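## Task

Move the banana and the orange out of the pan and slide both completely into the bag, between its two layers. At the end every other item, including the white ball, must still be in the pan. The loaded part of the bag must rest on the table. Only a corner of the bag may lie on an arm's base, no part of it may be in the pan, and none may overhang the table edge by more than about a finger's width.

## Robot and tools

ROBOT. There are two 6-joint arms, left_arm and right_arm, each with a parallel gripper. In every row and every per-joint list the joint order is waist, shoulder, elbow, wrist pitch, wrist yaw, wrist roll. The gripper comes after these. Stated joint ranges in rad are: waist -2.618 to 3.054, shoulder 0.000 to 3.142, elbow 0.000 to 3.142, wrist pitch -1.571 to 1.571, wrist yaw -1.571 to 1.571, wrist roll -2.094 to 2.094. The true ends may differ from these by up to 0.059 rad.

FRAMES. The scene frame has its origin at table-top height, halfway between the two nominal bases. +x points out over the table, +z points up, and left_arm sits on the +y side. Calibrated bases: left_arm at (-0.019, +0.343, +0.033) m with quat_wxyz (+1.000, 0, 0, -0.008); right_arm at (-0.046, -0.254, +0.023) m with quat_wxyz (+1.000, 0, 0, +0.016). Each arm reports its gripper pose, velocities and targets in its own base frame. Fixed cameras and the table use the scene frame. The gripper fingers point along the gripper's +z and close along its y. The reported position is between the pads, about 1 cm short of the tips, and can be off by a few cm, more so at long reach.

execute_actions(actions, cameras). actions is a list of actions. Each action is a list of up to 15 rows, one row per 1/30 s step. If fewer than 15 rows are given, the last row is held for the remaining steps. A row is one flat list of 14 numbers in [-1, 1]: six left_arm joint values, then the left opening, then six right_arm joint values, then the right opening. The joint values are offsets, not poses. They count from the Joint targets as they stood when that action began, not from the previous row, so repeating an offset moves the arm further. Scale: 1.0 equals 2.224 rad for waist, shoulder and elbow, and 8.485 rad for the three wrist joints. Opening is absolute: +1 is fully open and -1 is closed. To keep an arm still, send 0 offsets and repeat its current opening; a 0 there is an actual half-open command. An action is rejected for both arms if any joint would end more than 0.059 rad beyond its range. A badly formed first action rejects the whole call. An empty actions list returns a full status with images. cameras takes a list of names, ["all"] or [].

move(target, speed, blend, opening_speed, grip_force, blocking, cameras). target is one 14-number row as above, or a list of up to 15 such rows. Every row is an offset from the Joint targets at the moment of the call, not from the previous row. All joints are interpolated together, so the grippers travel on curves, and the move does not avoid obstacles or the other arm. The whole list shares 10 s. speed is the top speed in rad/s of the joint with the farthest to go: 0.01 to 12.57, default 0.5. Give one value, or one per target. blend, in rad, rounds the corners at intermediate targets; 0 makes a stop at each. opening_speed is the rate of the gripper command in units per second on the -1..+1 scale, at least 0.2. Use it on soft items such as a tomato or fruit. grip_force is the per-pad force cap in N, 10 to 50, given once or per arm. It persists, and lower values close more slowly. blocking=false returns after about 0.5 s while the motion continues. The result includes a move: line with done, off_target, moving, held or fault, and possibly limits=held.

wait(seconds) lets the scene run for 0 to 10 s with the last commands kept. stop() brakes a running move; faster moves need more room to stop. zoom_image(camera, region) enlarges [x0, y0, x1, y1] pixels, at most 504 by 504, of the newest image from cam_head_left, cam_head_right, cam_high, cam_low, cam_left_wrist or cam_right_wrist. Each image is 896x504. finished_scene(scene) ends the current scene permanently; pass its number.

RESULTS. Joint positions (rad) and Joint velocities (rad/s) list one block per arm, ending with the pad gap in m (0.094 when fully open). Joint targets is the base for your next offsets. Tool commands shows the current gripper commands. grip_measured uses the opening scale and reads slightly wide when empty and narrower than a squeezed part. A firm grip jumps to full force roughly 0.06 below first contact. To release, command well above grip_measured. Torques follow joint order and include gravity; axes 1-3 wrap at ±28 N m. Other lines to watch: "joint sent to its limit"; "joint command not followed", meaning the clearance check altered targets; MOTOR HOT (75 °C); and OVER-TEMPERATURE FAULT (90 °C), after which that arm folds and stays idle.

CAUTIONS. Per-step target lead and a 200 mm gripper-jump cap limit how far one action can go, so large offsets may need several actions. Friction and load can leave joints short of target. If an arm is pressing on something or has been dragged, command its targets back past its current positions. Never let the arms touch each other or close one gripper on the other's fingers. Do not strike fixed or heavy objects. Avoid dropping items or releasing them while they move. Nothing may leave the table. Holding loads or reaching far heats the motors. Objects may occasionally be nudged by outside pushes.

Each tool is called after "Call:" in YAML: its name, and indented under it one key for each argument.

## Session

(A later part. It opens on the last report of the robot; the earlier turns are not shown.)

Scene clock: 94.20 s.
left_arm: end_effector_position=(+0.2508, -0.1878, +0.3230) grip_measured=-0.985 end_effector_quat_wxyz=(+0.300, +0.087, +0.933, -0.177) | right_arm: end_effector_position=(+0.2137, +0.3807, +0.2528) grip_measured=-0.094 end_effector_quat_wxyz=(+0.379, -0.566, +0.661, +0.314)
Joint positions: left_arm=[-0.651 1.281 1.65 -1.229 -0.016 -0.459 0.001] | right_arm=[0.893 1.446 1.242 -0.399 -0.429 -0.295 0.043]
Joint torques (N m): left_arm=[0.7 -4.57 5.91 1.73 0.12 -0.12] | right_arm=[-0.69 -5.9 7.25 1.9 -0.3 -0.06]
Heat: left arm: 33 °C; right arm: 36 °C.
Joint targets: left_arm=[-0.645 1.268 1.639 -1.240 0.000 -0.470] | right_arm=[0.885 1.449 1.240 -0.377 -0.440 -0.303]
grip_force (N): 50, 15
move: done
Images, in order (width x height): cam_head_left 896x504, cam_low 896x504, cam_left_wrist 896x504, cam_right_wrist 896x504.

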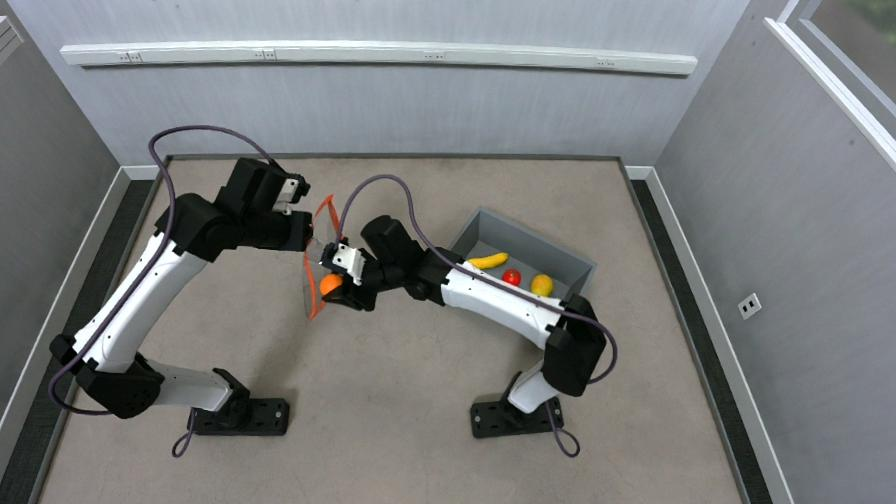

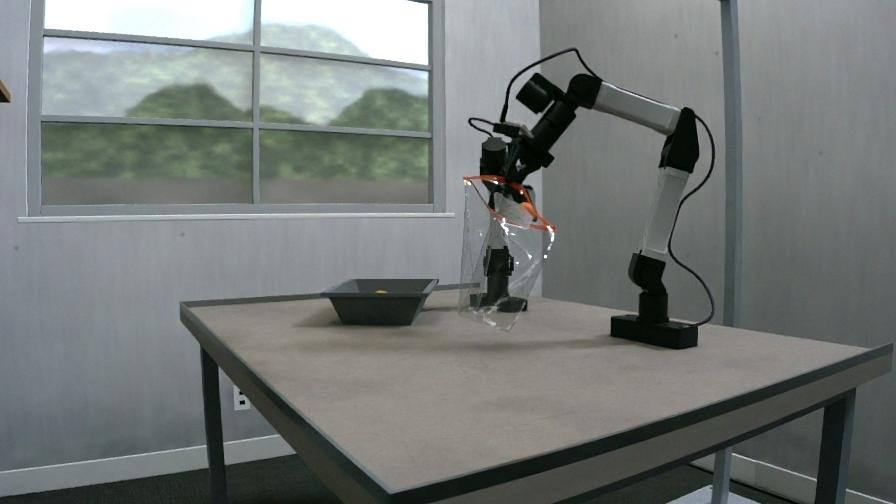

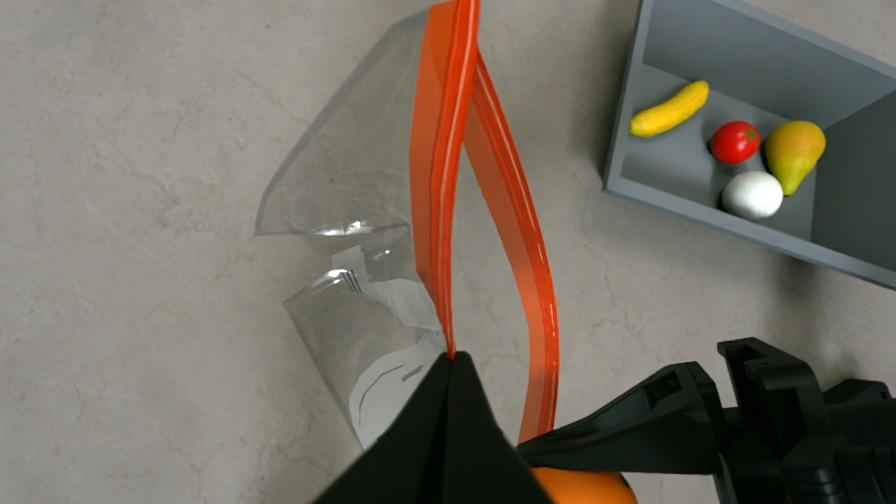

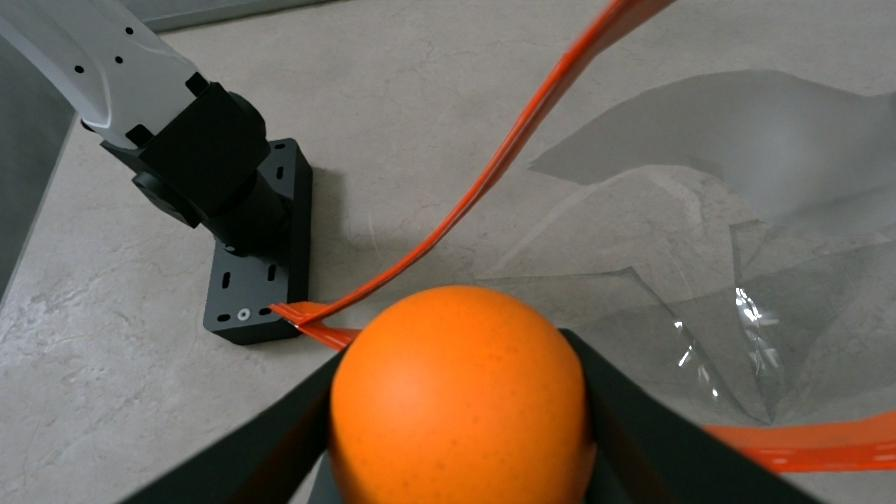

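Call:
move:
  target: [0,0,0,0,0,0,-1,0.023,0.0612,0.0117,0.0145,0.005,0.0045,-0.3]
  speed: 0.15
  cameras: ["cam_right_wrist","cam_left_wrist","cam_head_left","cam_low"]

Call:
zoom_image:
  camera: "cam_low"
  region: [340, 130, 560, 340]

Call:
zoom_image:
  camera: "cam_head_left"
  region: [250, 150, 500, 350]

Scene clock: 96.23 s.
left_arm: end_effector_position=(+0.2505, -0.1876, +0.3227) grip_measured=-0.985 end_effector_quat_wxyz=(+0.299, +0.087, +0.934, -0.177) | right_arm: end_effector_position=(+0.2230, +0.4131, +0.2197) grip_measured=-0.094 end_effector_quat_wxyz=(+0.371, -0.568, +0.664, +0.315)
Joint positions: left_arm=[-0.651 1.281 1.65 -1.23 -0.015 -0.459 0.001] | right_arm=[0.929 1.577 1.242 -0.275 -0.406 -0.273 0.043]
Joint torques (N m): left_arm=[0.7 -4.55 5.91 1.74 0.13 -0.13] | right_arm=[0.91 -6.56 9.72 1.91 -0.04 0.12]
Heat: left arm: 33 °C; right arm: 36 °C.
Joint targets: left_arm=[-0.645 1.268 1.639 -1.240 0.001 -0.470] | right_arm=[0.936 1.586 1.266 -0.254 -0.398 -0.265]
grip_force (N): 50, 15
move: done
Images, in order (width x height): cam_head_left 896x504, cam_low 896x504, cam_left_wrist 896x504, cam_right_wrist 896x504.

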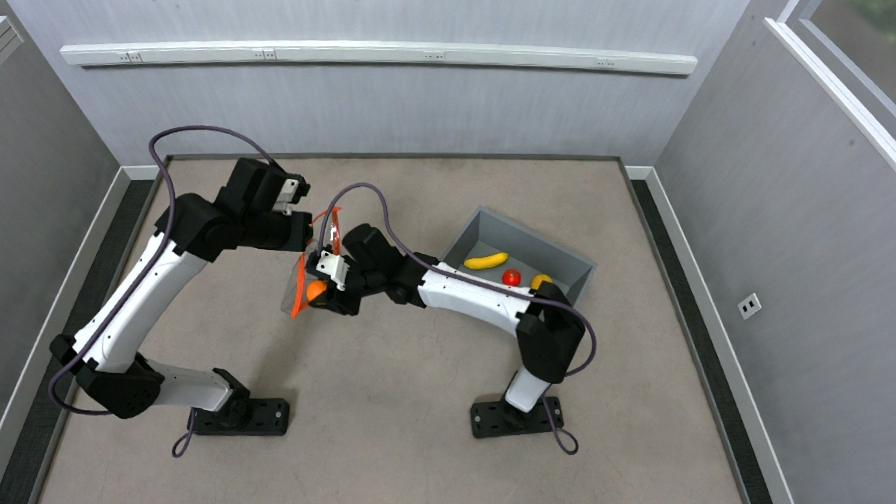

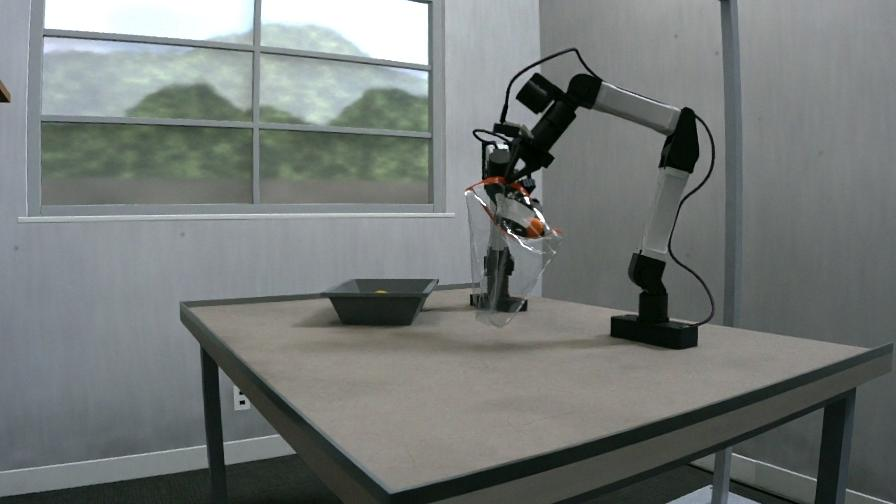

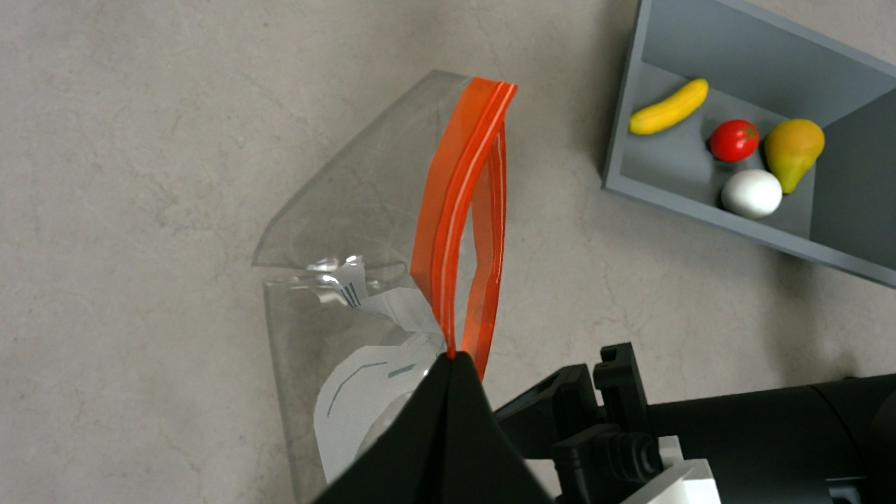

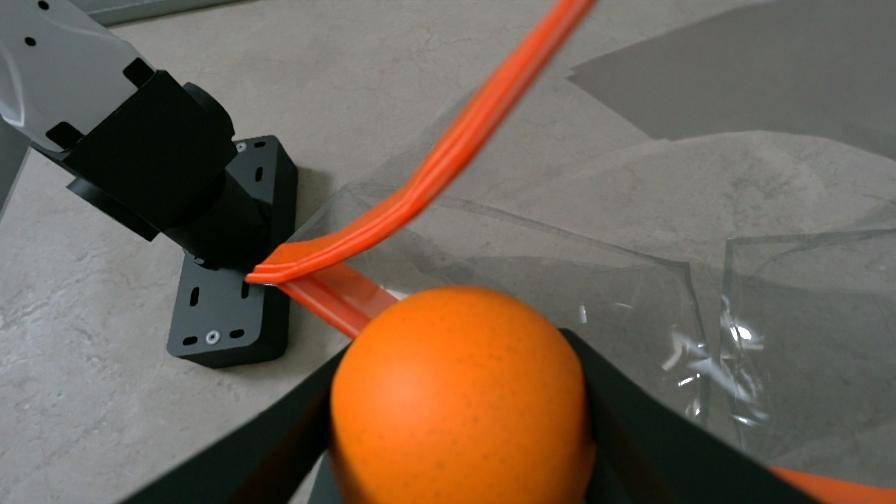

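Scaled by 2.291 from the camera's 896x504 image, which has a finer 1280x720 frame.

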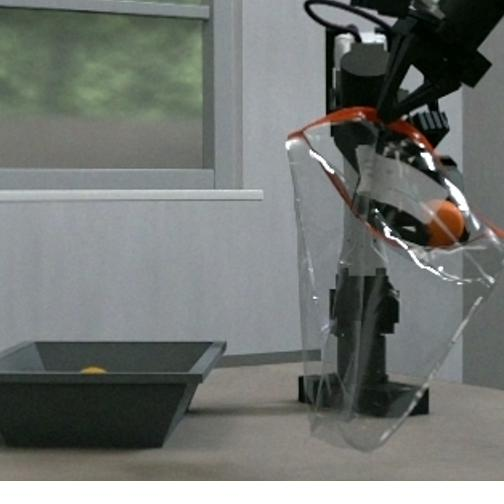

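Scaled by 2.016 from the camera's 896x504 image, which has a finer 1280x720 frame.

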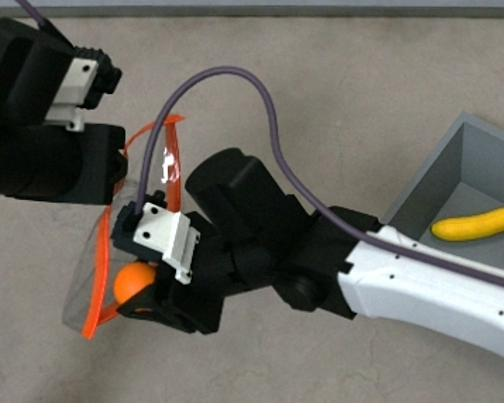

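Call:
move:
  target: [0,0,0,0,0,0,-1,-0.0031,0.0096,-0.0435,0.0138,-0.0006,-0.0006,-0.3]
  speed: 0.1
  cameras: ["cam_right_wrist","cam_head_left","cam_low"]

Call:
zoom_image:
  camera: "cam_low"
  region: [430, 150, 590, 300]

Call:
zoom_image:
  camera: "cam_head_left"
  region: [250, 150, 500, 350]

Scene clock: 98.47 s.
left_arm: end_effector_position=(+0.2503, -0.1874, +0.3225) grip_measured=-0.985 end_effector_quat_wxyz=(+0.298, +0.087, +0.934, -0.177) | right_arm: end_effector_position=(+0.2265, +0.4177, +0.2031) grip_measured=-0.094 end_effector_quat_wxyz=(+0.383, -0.566, +0.657, +0.318)
Joint positions: left_arm=[-0.651 1.281 1.65 -1.232 -0.015 -0.459 0.001] | right_arm=[0.929 1.596 1.172 -0.157 -0.405 -0.273 0.043]
Joint torques (N m): left_arm=[0.75 -4.51 5.94 1.77 0.13 -0.14] | right_arm=[0.06 -6.49 7.09 1.93 -0.13 0.07]
Heat: left arm: 33 °C; right arm: 36 °C.
Joint targets: left_arm=[-0.645 1.268 1.639 -1.240 0.001 -0.470] | right_arm=[0.930 1.607 1.169 -0.137 -0.403 -0.270]
grip_force (N): 50, 15
move: done
Images, in order (width x height): cam_head_left 896x504, cam_low 896x504, cam_right_wrist 896x504.

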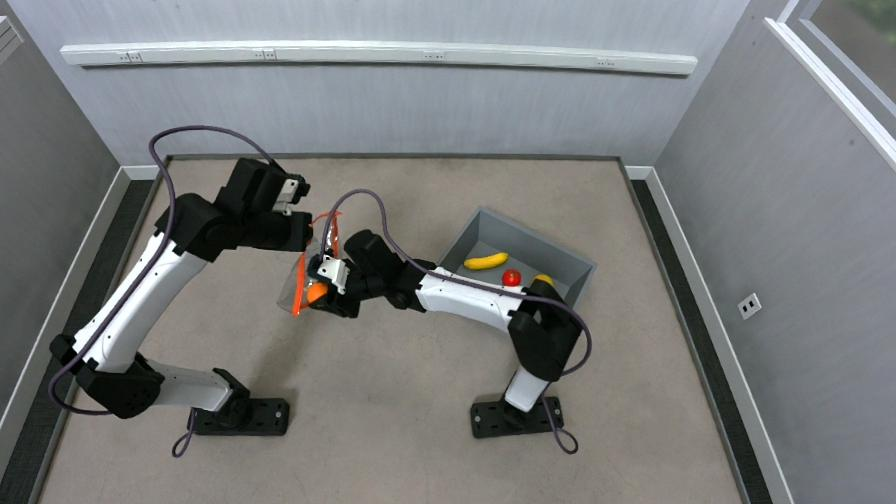

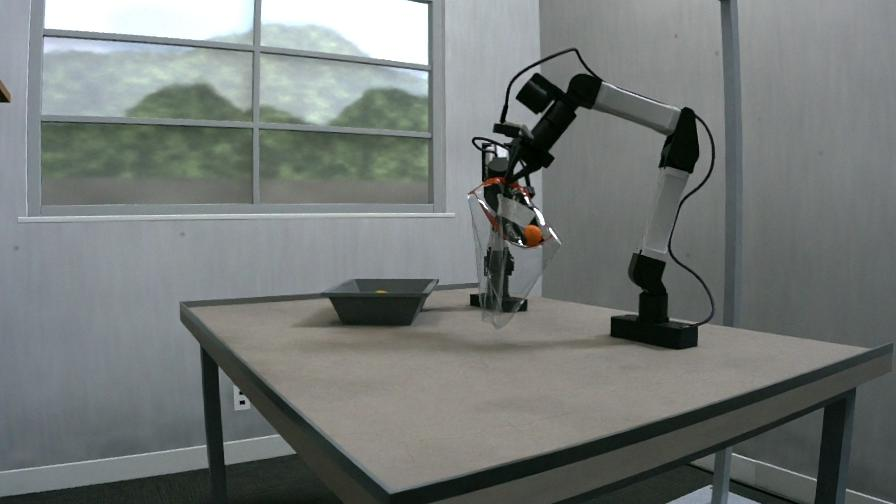

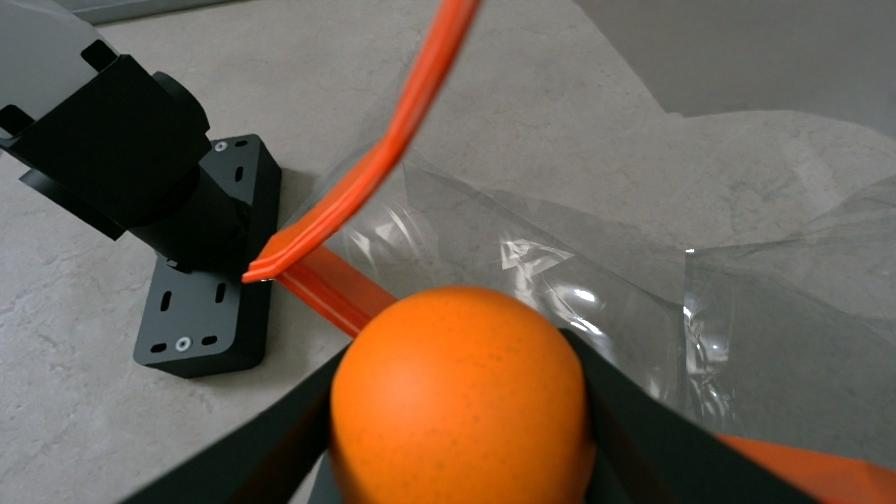

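Scaled by 3.150 from the camera's 896x504 image, which has a finer 1280x720 frame.

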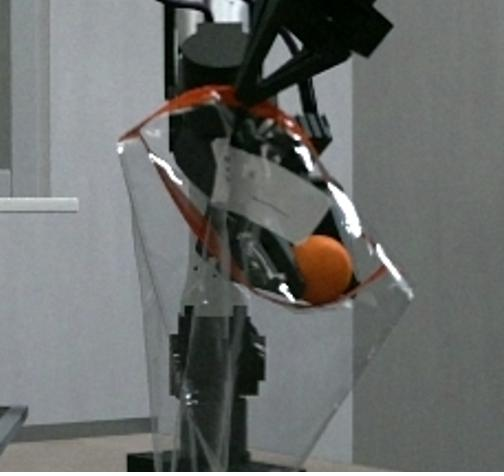

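Scaled by 2.016 from the camera's 896x504 image, which has a finer 1280x720 frame.

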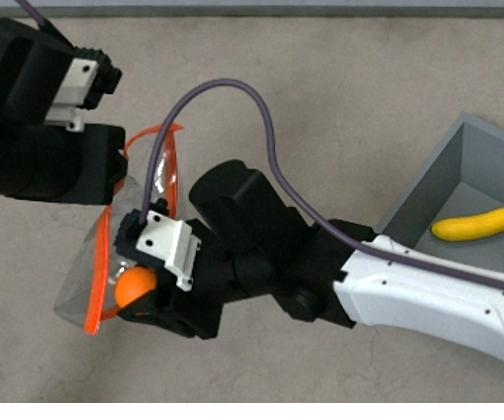

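Call:
move:
  target:
    - [0,0,0,0,0,0,-1,-0.0202,-0.071,0.0319,-0.0283,-0.0044,-0.0039,-0.3]
    - [0,0,0,0,0,0,-1,0,-0.0692,0.1502,-0.0575,0,0,-0.3]
    - [0,0,0,0,0,0,-1,-0.0976,-0.1529,0.1223,-0.0799,-0.0211,-0.022,-0.3]
    - [0,0,0,0,0,0,-1,-0.1295,-0.083,0.0889,-0.0444,-0.0314,-0.0127,-0.3]
  speed: 0.25
  blend: 0.03
  cameras: ["cam_right_wrist","cam_left_wrist","cam_head_left","cam_low"]

Call:
zoom_image:
  camera: "cam_low"
  region: [400, 130, 600, 340]

Call:
zoom_image:
  camera: "cam_head_left"
  region: [250, 150, 500, 350]

Scene clock: 105.03 s.
left_arm: end_effector_position=(+0.2502, -0.1874, +0.3224) grip_measured=-0.985 end_effector_quat_wxyz=(+0.298, +0.087, +0.934, -0.177) | right_arm: end_effector_position=(+0.2577, +0.3283, +0.3062) grip_measured=-0.094 end_effector_quat_wxyz=(+0.408, -0.545, +0.649, +0.340)
Joint positions: left_arm=[-0.651 1.281 1.65 -1.232 -0.015 -0.459 0.001] | right_arm=[0.648 1.415 1.368 -0.535 -0.657 -0.386 0.043]
Joint torques (N m): left_arm=[0.72 -4.53 5.93 1.77 0.12 -0.14] | right_arm=[-0.59 -5.16 7.13 1.9 -0.37 0.1]
Heat: left arm: 32 °C; right arm: 36 °C.
Joint targets: left_arm=[-0.645 1.268 1.639 -1.240 0.000 -0.470] | right_arm=[0.641 1.422 1.367 -0.513 -0.669 -0.378]
grip_force (N): 50, 15
move: done
Images, in order (width x height): cam_head_left 896x504, cam_low 896x504, cam_left_wrist 896x504, cam_right_wrist 896x504.

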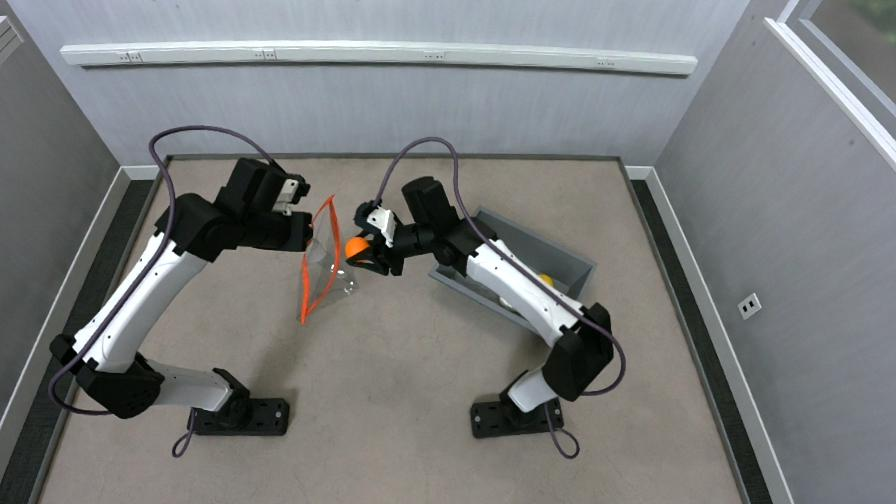

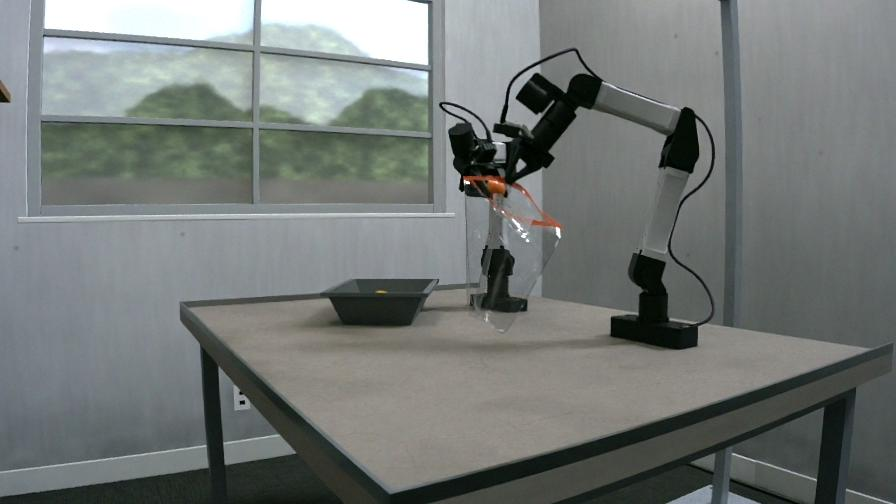

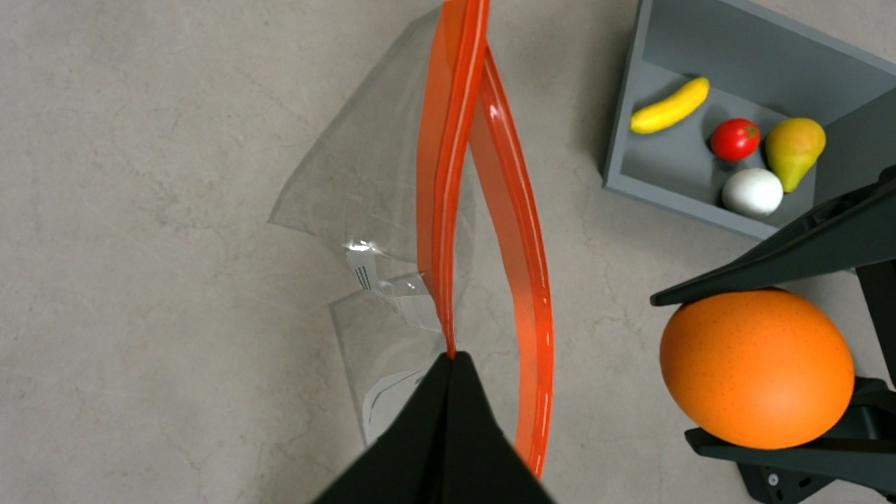

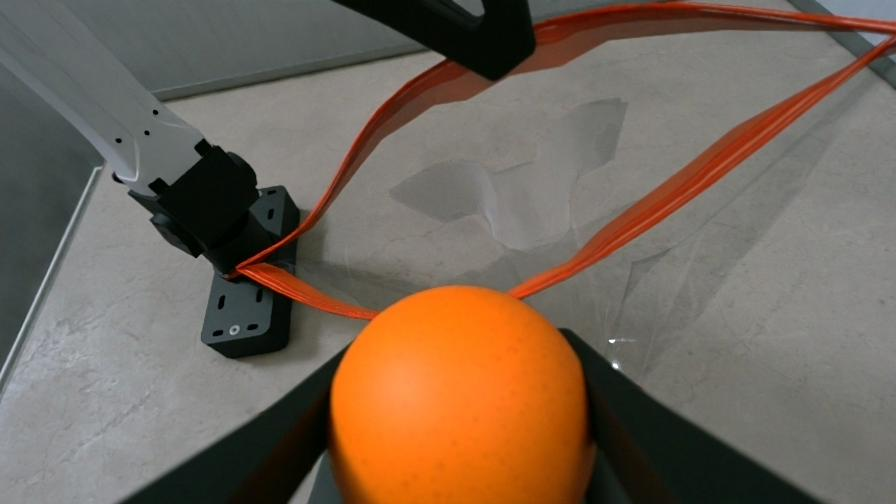

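Scaled by 2.400 from the camera's 896x504 image, which has a finer 1280x720 frame.

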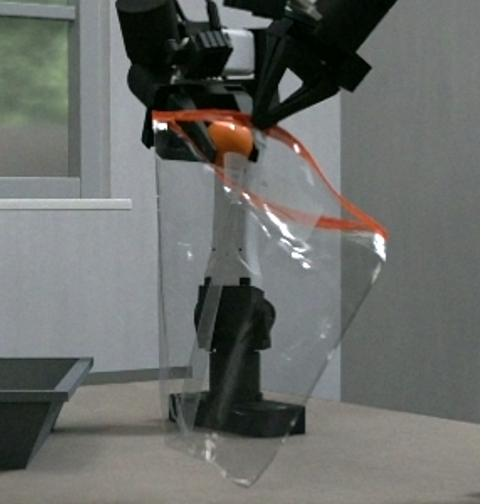

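Scaled by 2.016 from the camera's 896x504 image, which has a finer 1280x720 frame.

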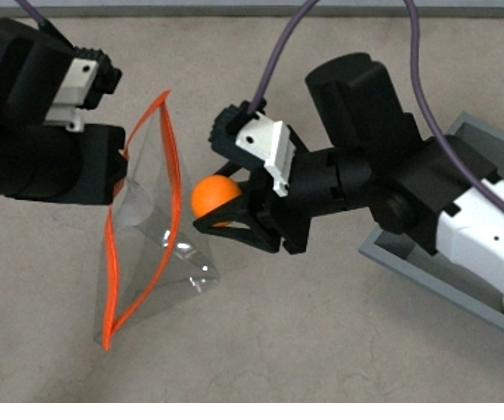

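Call:
move:
  target: [0,0,0,0,0,0,-1,0.0182,0.1078,0.3027,-0.0722,0.012,-0.0099,-0.3]
  speed: 0.35
  cameras: ["cam_right_wrist","cam_head_left","cam_low"]

Call:
zoom_image:
  camera: "cam_low"
  region: [400, 130, 600, 340]

Call:
zoom_image:
  camera: "cam_head_left"
  region: [250, 150, 500, 350]

Scene clock: 108.77 s.
left_arm: end_effector_position=(+0.2502, -0.1874, +0.3224) grip_measured=-0.985 end_effector_quat_wxyz=(+0.298, +0.087, +0.934, -0.177) | right_arm: end_effector_position=(+0.2588, +0.3280, +0.3680) grip_measured=-0.094 end_effector_quat_wxyz=(+0.346, -0.566, +0.686, +0.300)
Joint positions: left_arm=[-0.651 1.281 1.65 -1.232 -0.015 -0.459 0.001] | right_arm=[0.675 1.649 2.014 -1.129 -0.575 -0.454 0.043]
Joint torques (N m): left_arm=[0.73 -4.53 5.93 1.78 0.13 -0.14] | right_arm=[0.75 -5.63 8.68 1.56 -0.16 -0.06]
Heat: left arm: 32 °C; right arm: 35 °C.
Joint targets: left_arm=[-0.645 1.268 1.639 -1.240 0.000 -0.470] | right_arm=[0.682 1.662 2.040 -1.126 -0.567 -0.462]
grip_force (N): 50, 15
move: done
Images, in order (width x height): cam_head_left 896x504, cam_low 896x504, cam_right_wrist 896x504.

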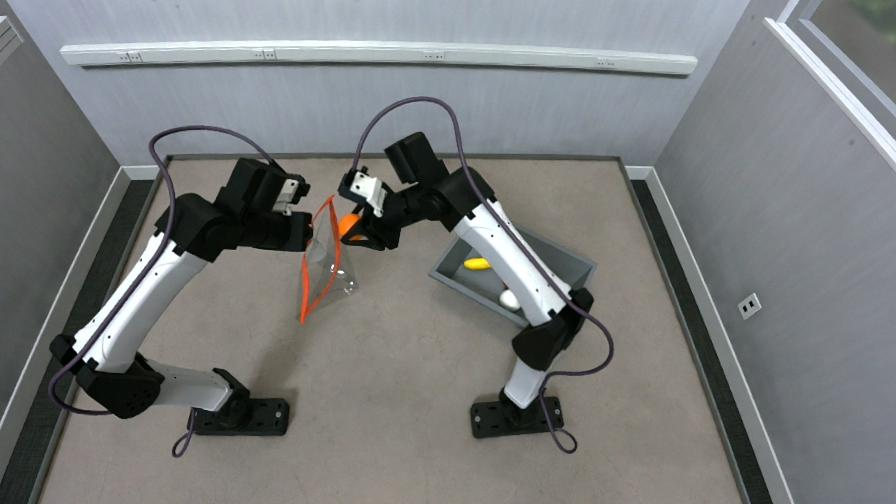

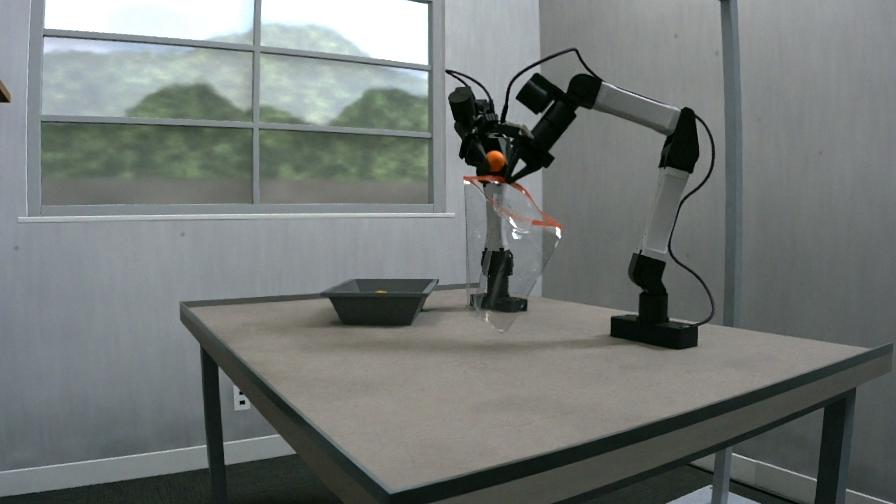

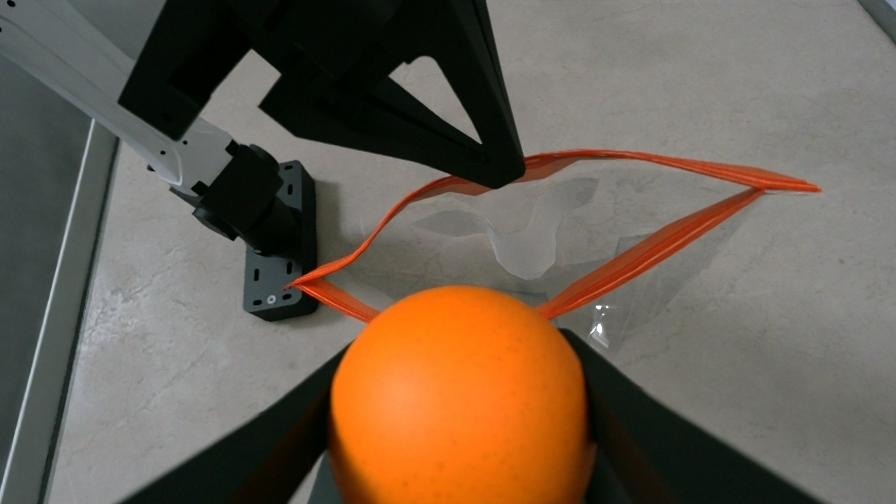

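Scaled by 2.400 from the camera's 896x504 image, which has a finer 1280x720 frame.

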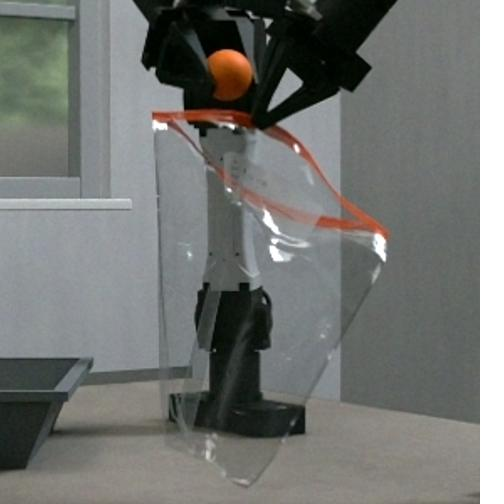

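Scaled by 2.016 from the camera's 896x504 image, which has a finer 1280x720 frame.

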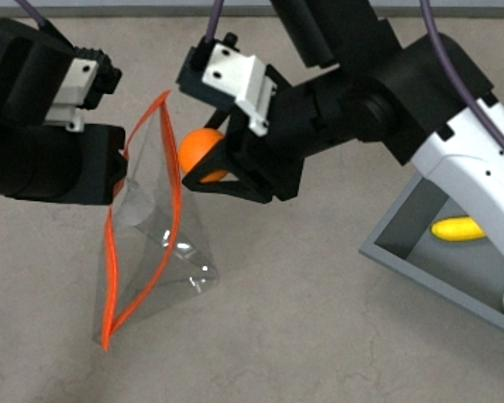

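Call:
move:
  target: [0,0,0,0,0,0,-1,0.0634,0.0261,-0.0778,0.0336,0.0125,0.0126,-0.3]
  speed: 0.15
  grip_force: [50,15]
  cameras: ["cam_low","cam_head_left","cam_right_wrist","cam_left_wrist"]

Scene clock: 127.17 s.
left_arm: end_effector_position=(+0.2492, -0.1859, +0.3202) grip_measured=-0.985 end_effector_quat_wxyz=(+0.294, +0.087, +0.936, -0.174) | right_arm: end_effector_position=(+0.2617, +0.3905, +0.3276) grip_measured=-0.094 end_effector_quat_wxyz=(+0.355, -0.569, +0.679, +0.297)
Joint positions: left_arm=[-0.649 1.281 1.648 -1.241 -0.015 -0.459 0.001] | right_arm=[0.813 1.706 1.871 -0.861 -0.468 -0.36 0.043]
Joint torques (N m): left_arm=[0.61 -4.53 6.2 1.84 0.12 -0.13] | right_arm=[1.05 -6.67 6.46 1.81 -0.16 0.09]
Heat: left arm: 33 °C; right arm: 34 °C.
Joint targets: left_arm=[-0.645 1.268 1.639 -1.240 0.000 -0.470] | right_arm=[0.823 1.720 1.867 -0.841 -0.461 -0.355]
grip_force (N): 50, 15
move: done
Images, in order (width x height): cam_head_left 896x504, cam_low 896x504, cam_left_wrist 896x504, cam_right_wrist 896x504.

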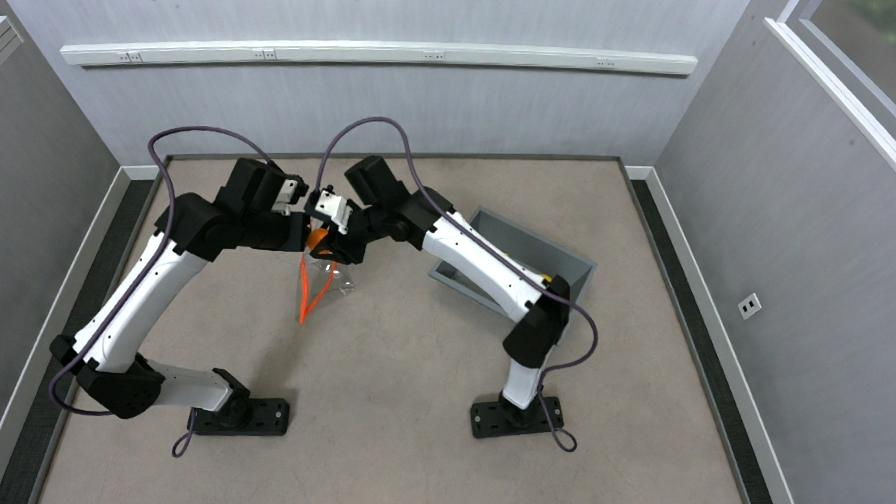

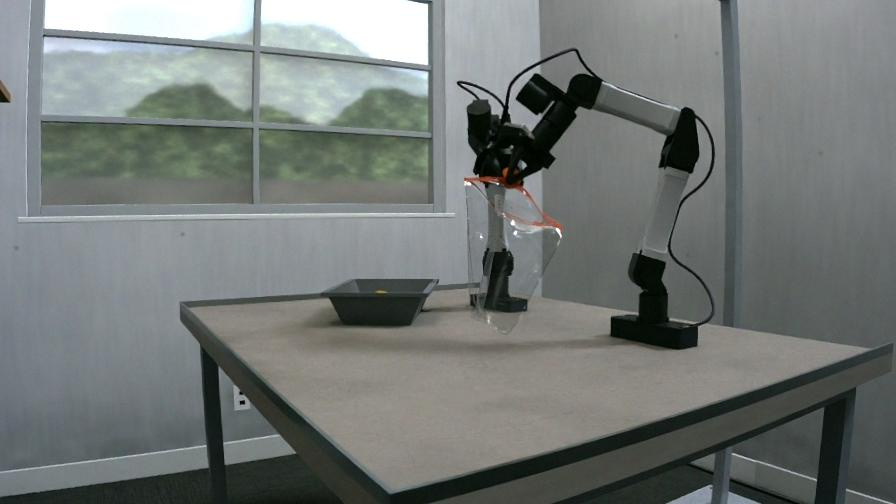

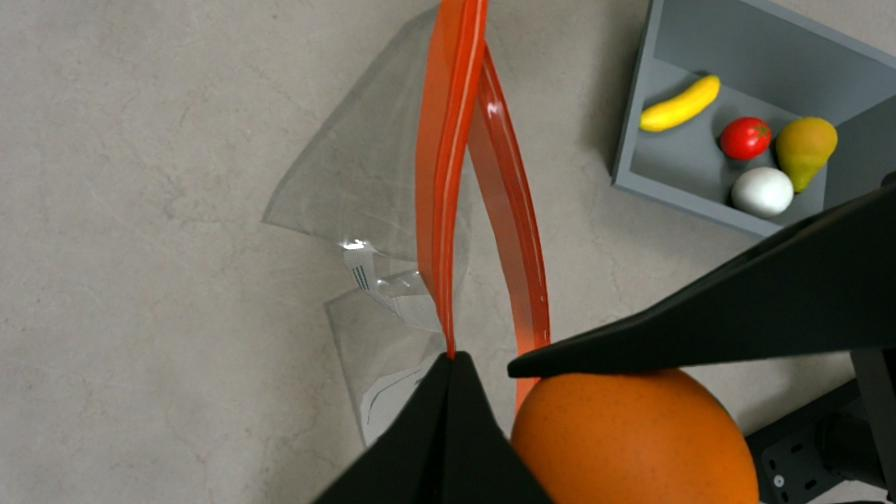

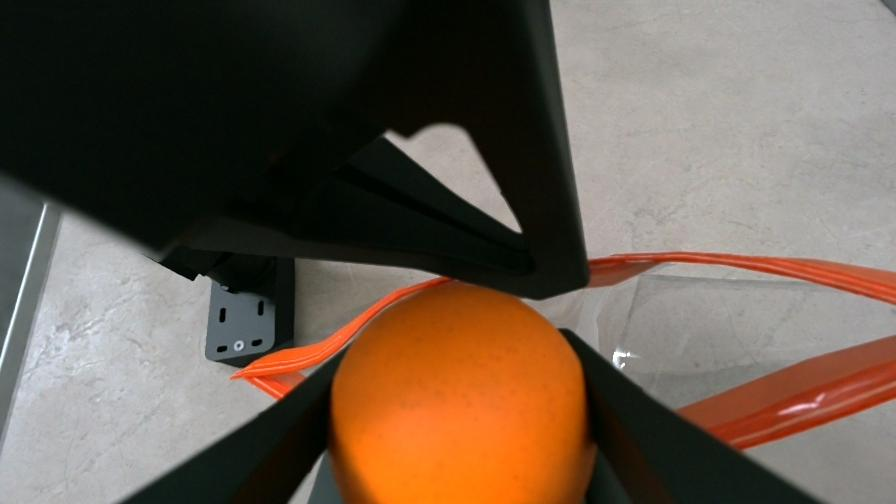

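Call:
zoom_image:
  camera: "cam_low"
  region: [440, 130, 590, 250]

Call:
zoom_image:
  camera: "cam_head_left"
  region: [260, 180, 400, 340]

Call:
zoom_image:
  camera: "cam_left_wrist"
  region: [250, 0, 754, 504]

Scaled by 3.360 from the camera's 896x504 image, which has a finer 1280x720 frame.

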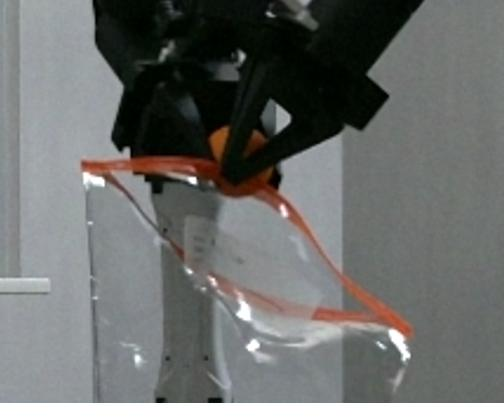

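Scaled by 3.150 from the camera's 896x504 image, which has a finer 1280x720 frame.

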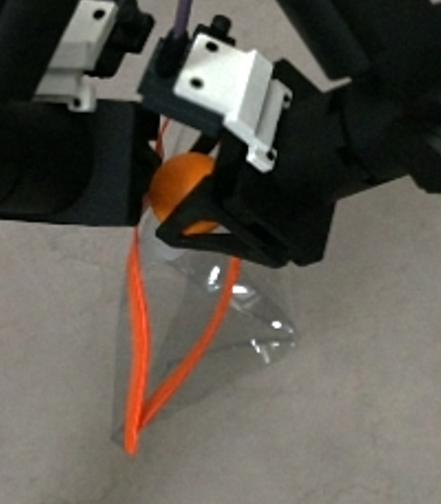

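Scaled by 1.000.

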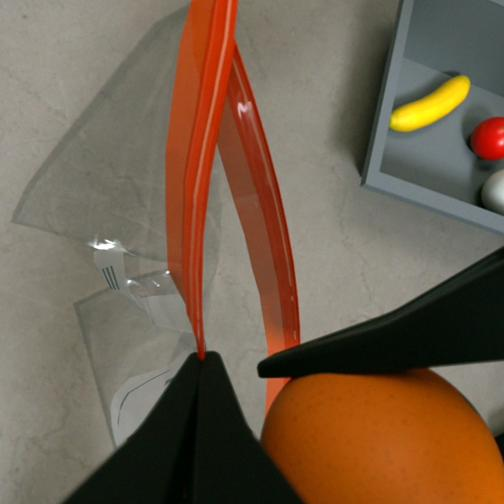

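Call:
move:
  target:
    - [0,0,0,0,0,0,-1,-0.0655,0.006,0.0091,-0.0074,-0.0128,-0.013,-0.3]
    - [0,0,0,0,0,0,-1,-0.0351,0.0315,0.0085,0.0027,-0.0068,-0.0067,-0.3]
  speed: 0.15
  cameras: ["cam_low","cam_head_left","cam_right_wrist","cam_left_wrist"]

Call:
zoom_image:
  camera: "cam_low"
  region: [440, 130, 590, 250]

Scene clock: 132.37 s.
left_arm: end_effector_position=(+0.2492, -0.1859, +0.3202) grip_measured=-0.985 end_effector_quat_wxyz=(+0.294, +0.087, +0.936, -0.174) | right_arm: end_effector_position=(+0.2938, +0.3869, +0.3012) grip_measured=-0.094 end_effector_quat_wxyz=(+0.343, -0.572, +0.683, +0.297)
Joint positions: left_arm=[-0.649 1.281 1.648 -1.241 -0.015 -0.459 0.001] | right_arm=[0.74 1.78 1.871 -0.839 -0.527 -0.42 0.043]
Joint torques (N m): left_arm=[0.55 -4.55 6.19 1.84 0.12 -0.13] | right_arm=[0.51 -7.79 8.35 1.78 -0.16 0.06]
Heat: left arm: 32 °C; right arm: 34 °C.
Joint targets: left_arm=[-0.645 1.268 1.639 -1.240 0.000 -0.470] | right_arm=[0.745 1.790 1.886 -0.818 -0.519 -0.412]
grip_force (N): 50, 15
move: done
Images, in order (width x height): cam_head_left 896x504, cam_low 896x504, cam_left_wrist 896x504, cam_right_wrist 896x504.

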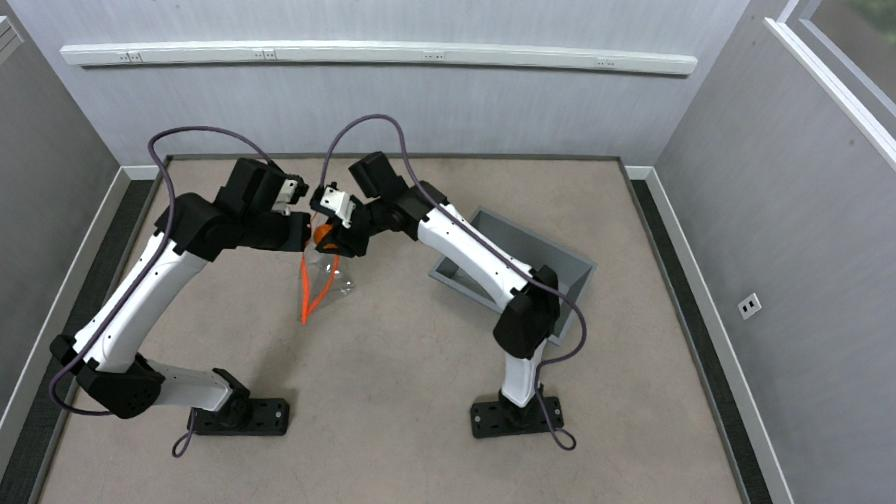

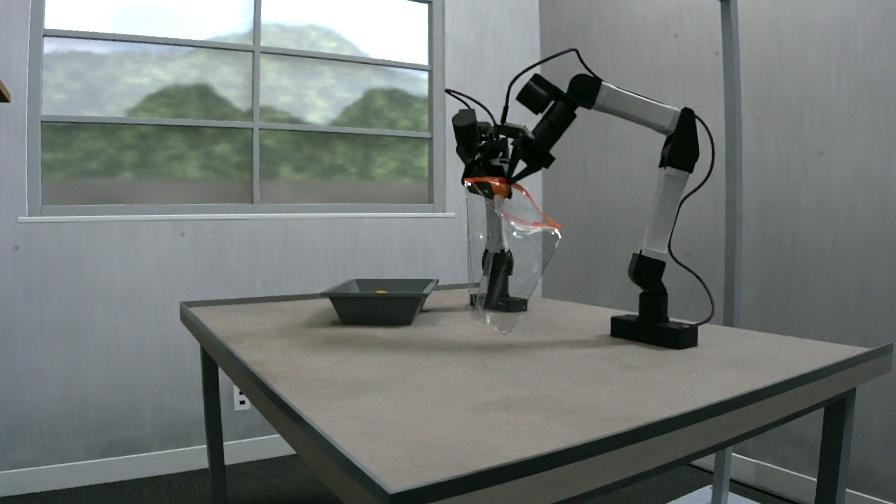

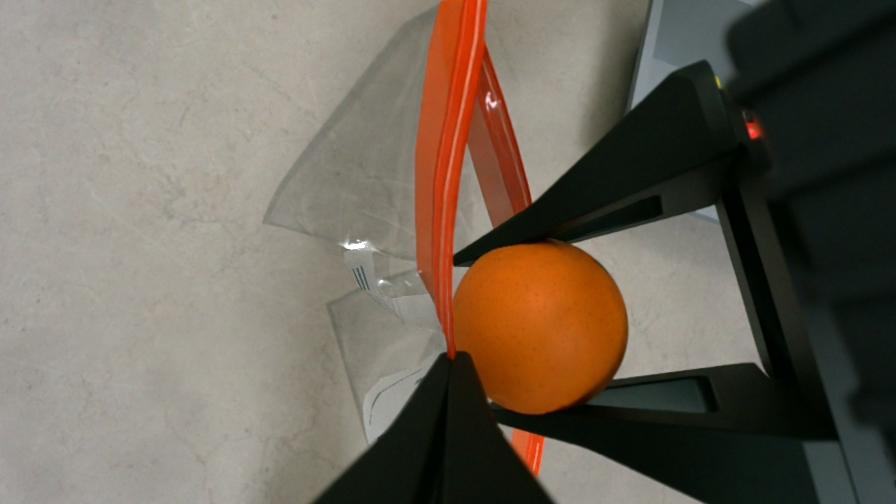

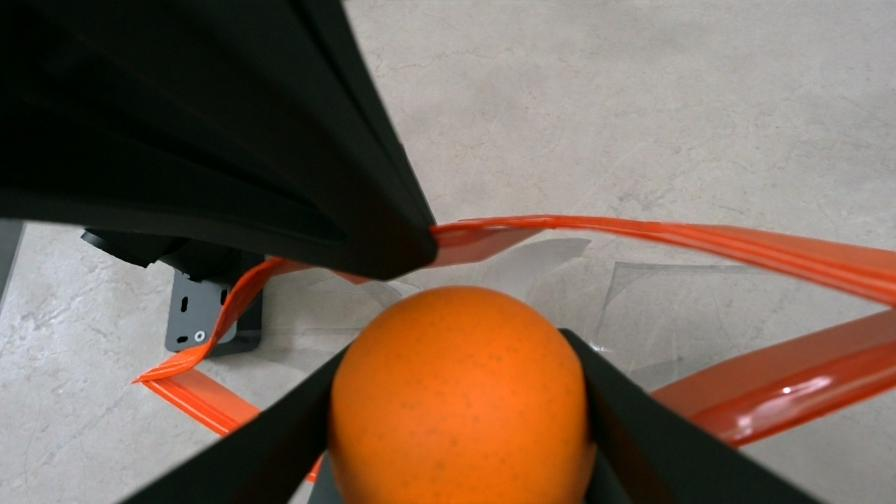

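Scaled by 3.360 from the camera's 896x504 image, which has a finer 1280x720 frame.

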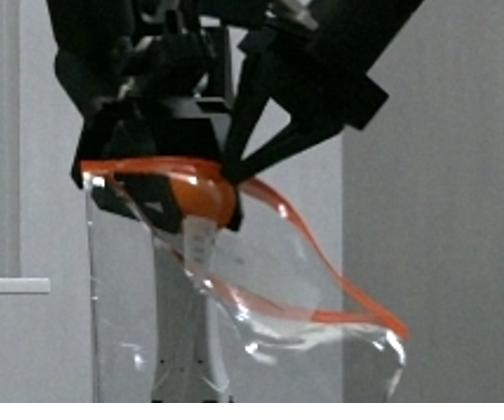

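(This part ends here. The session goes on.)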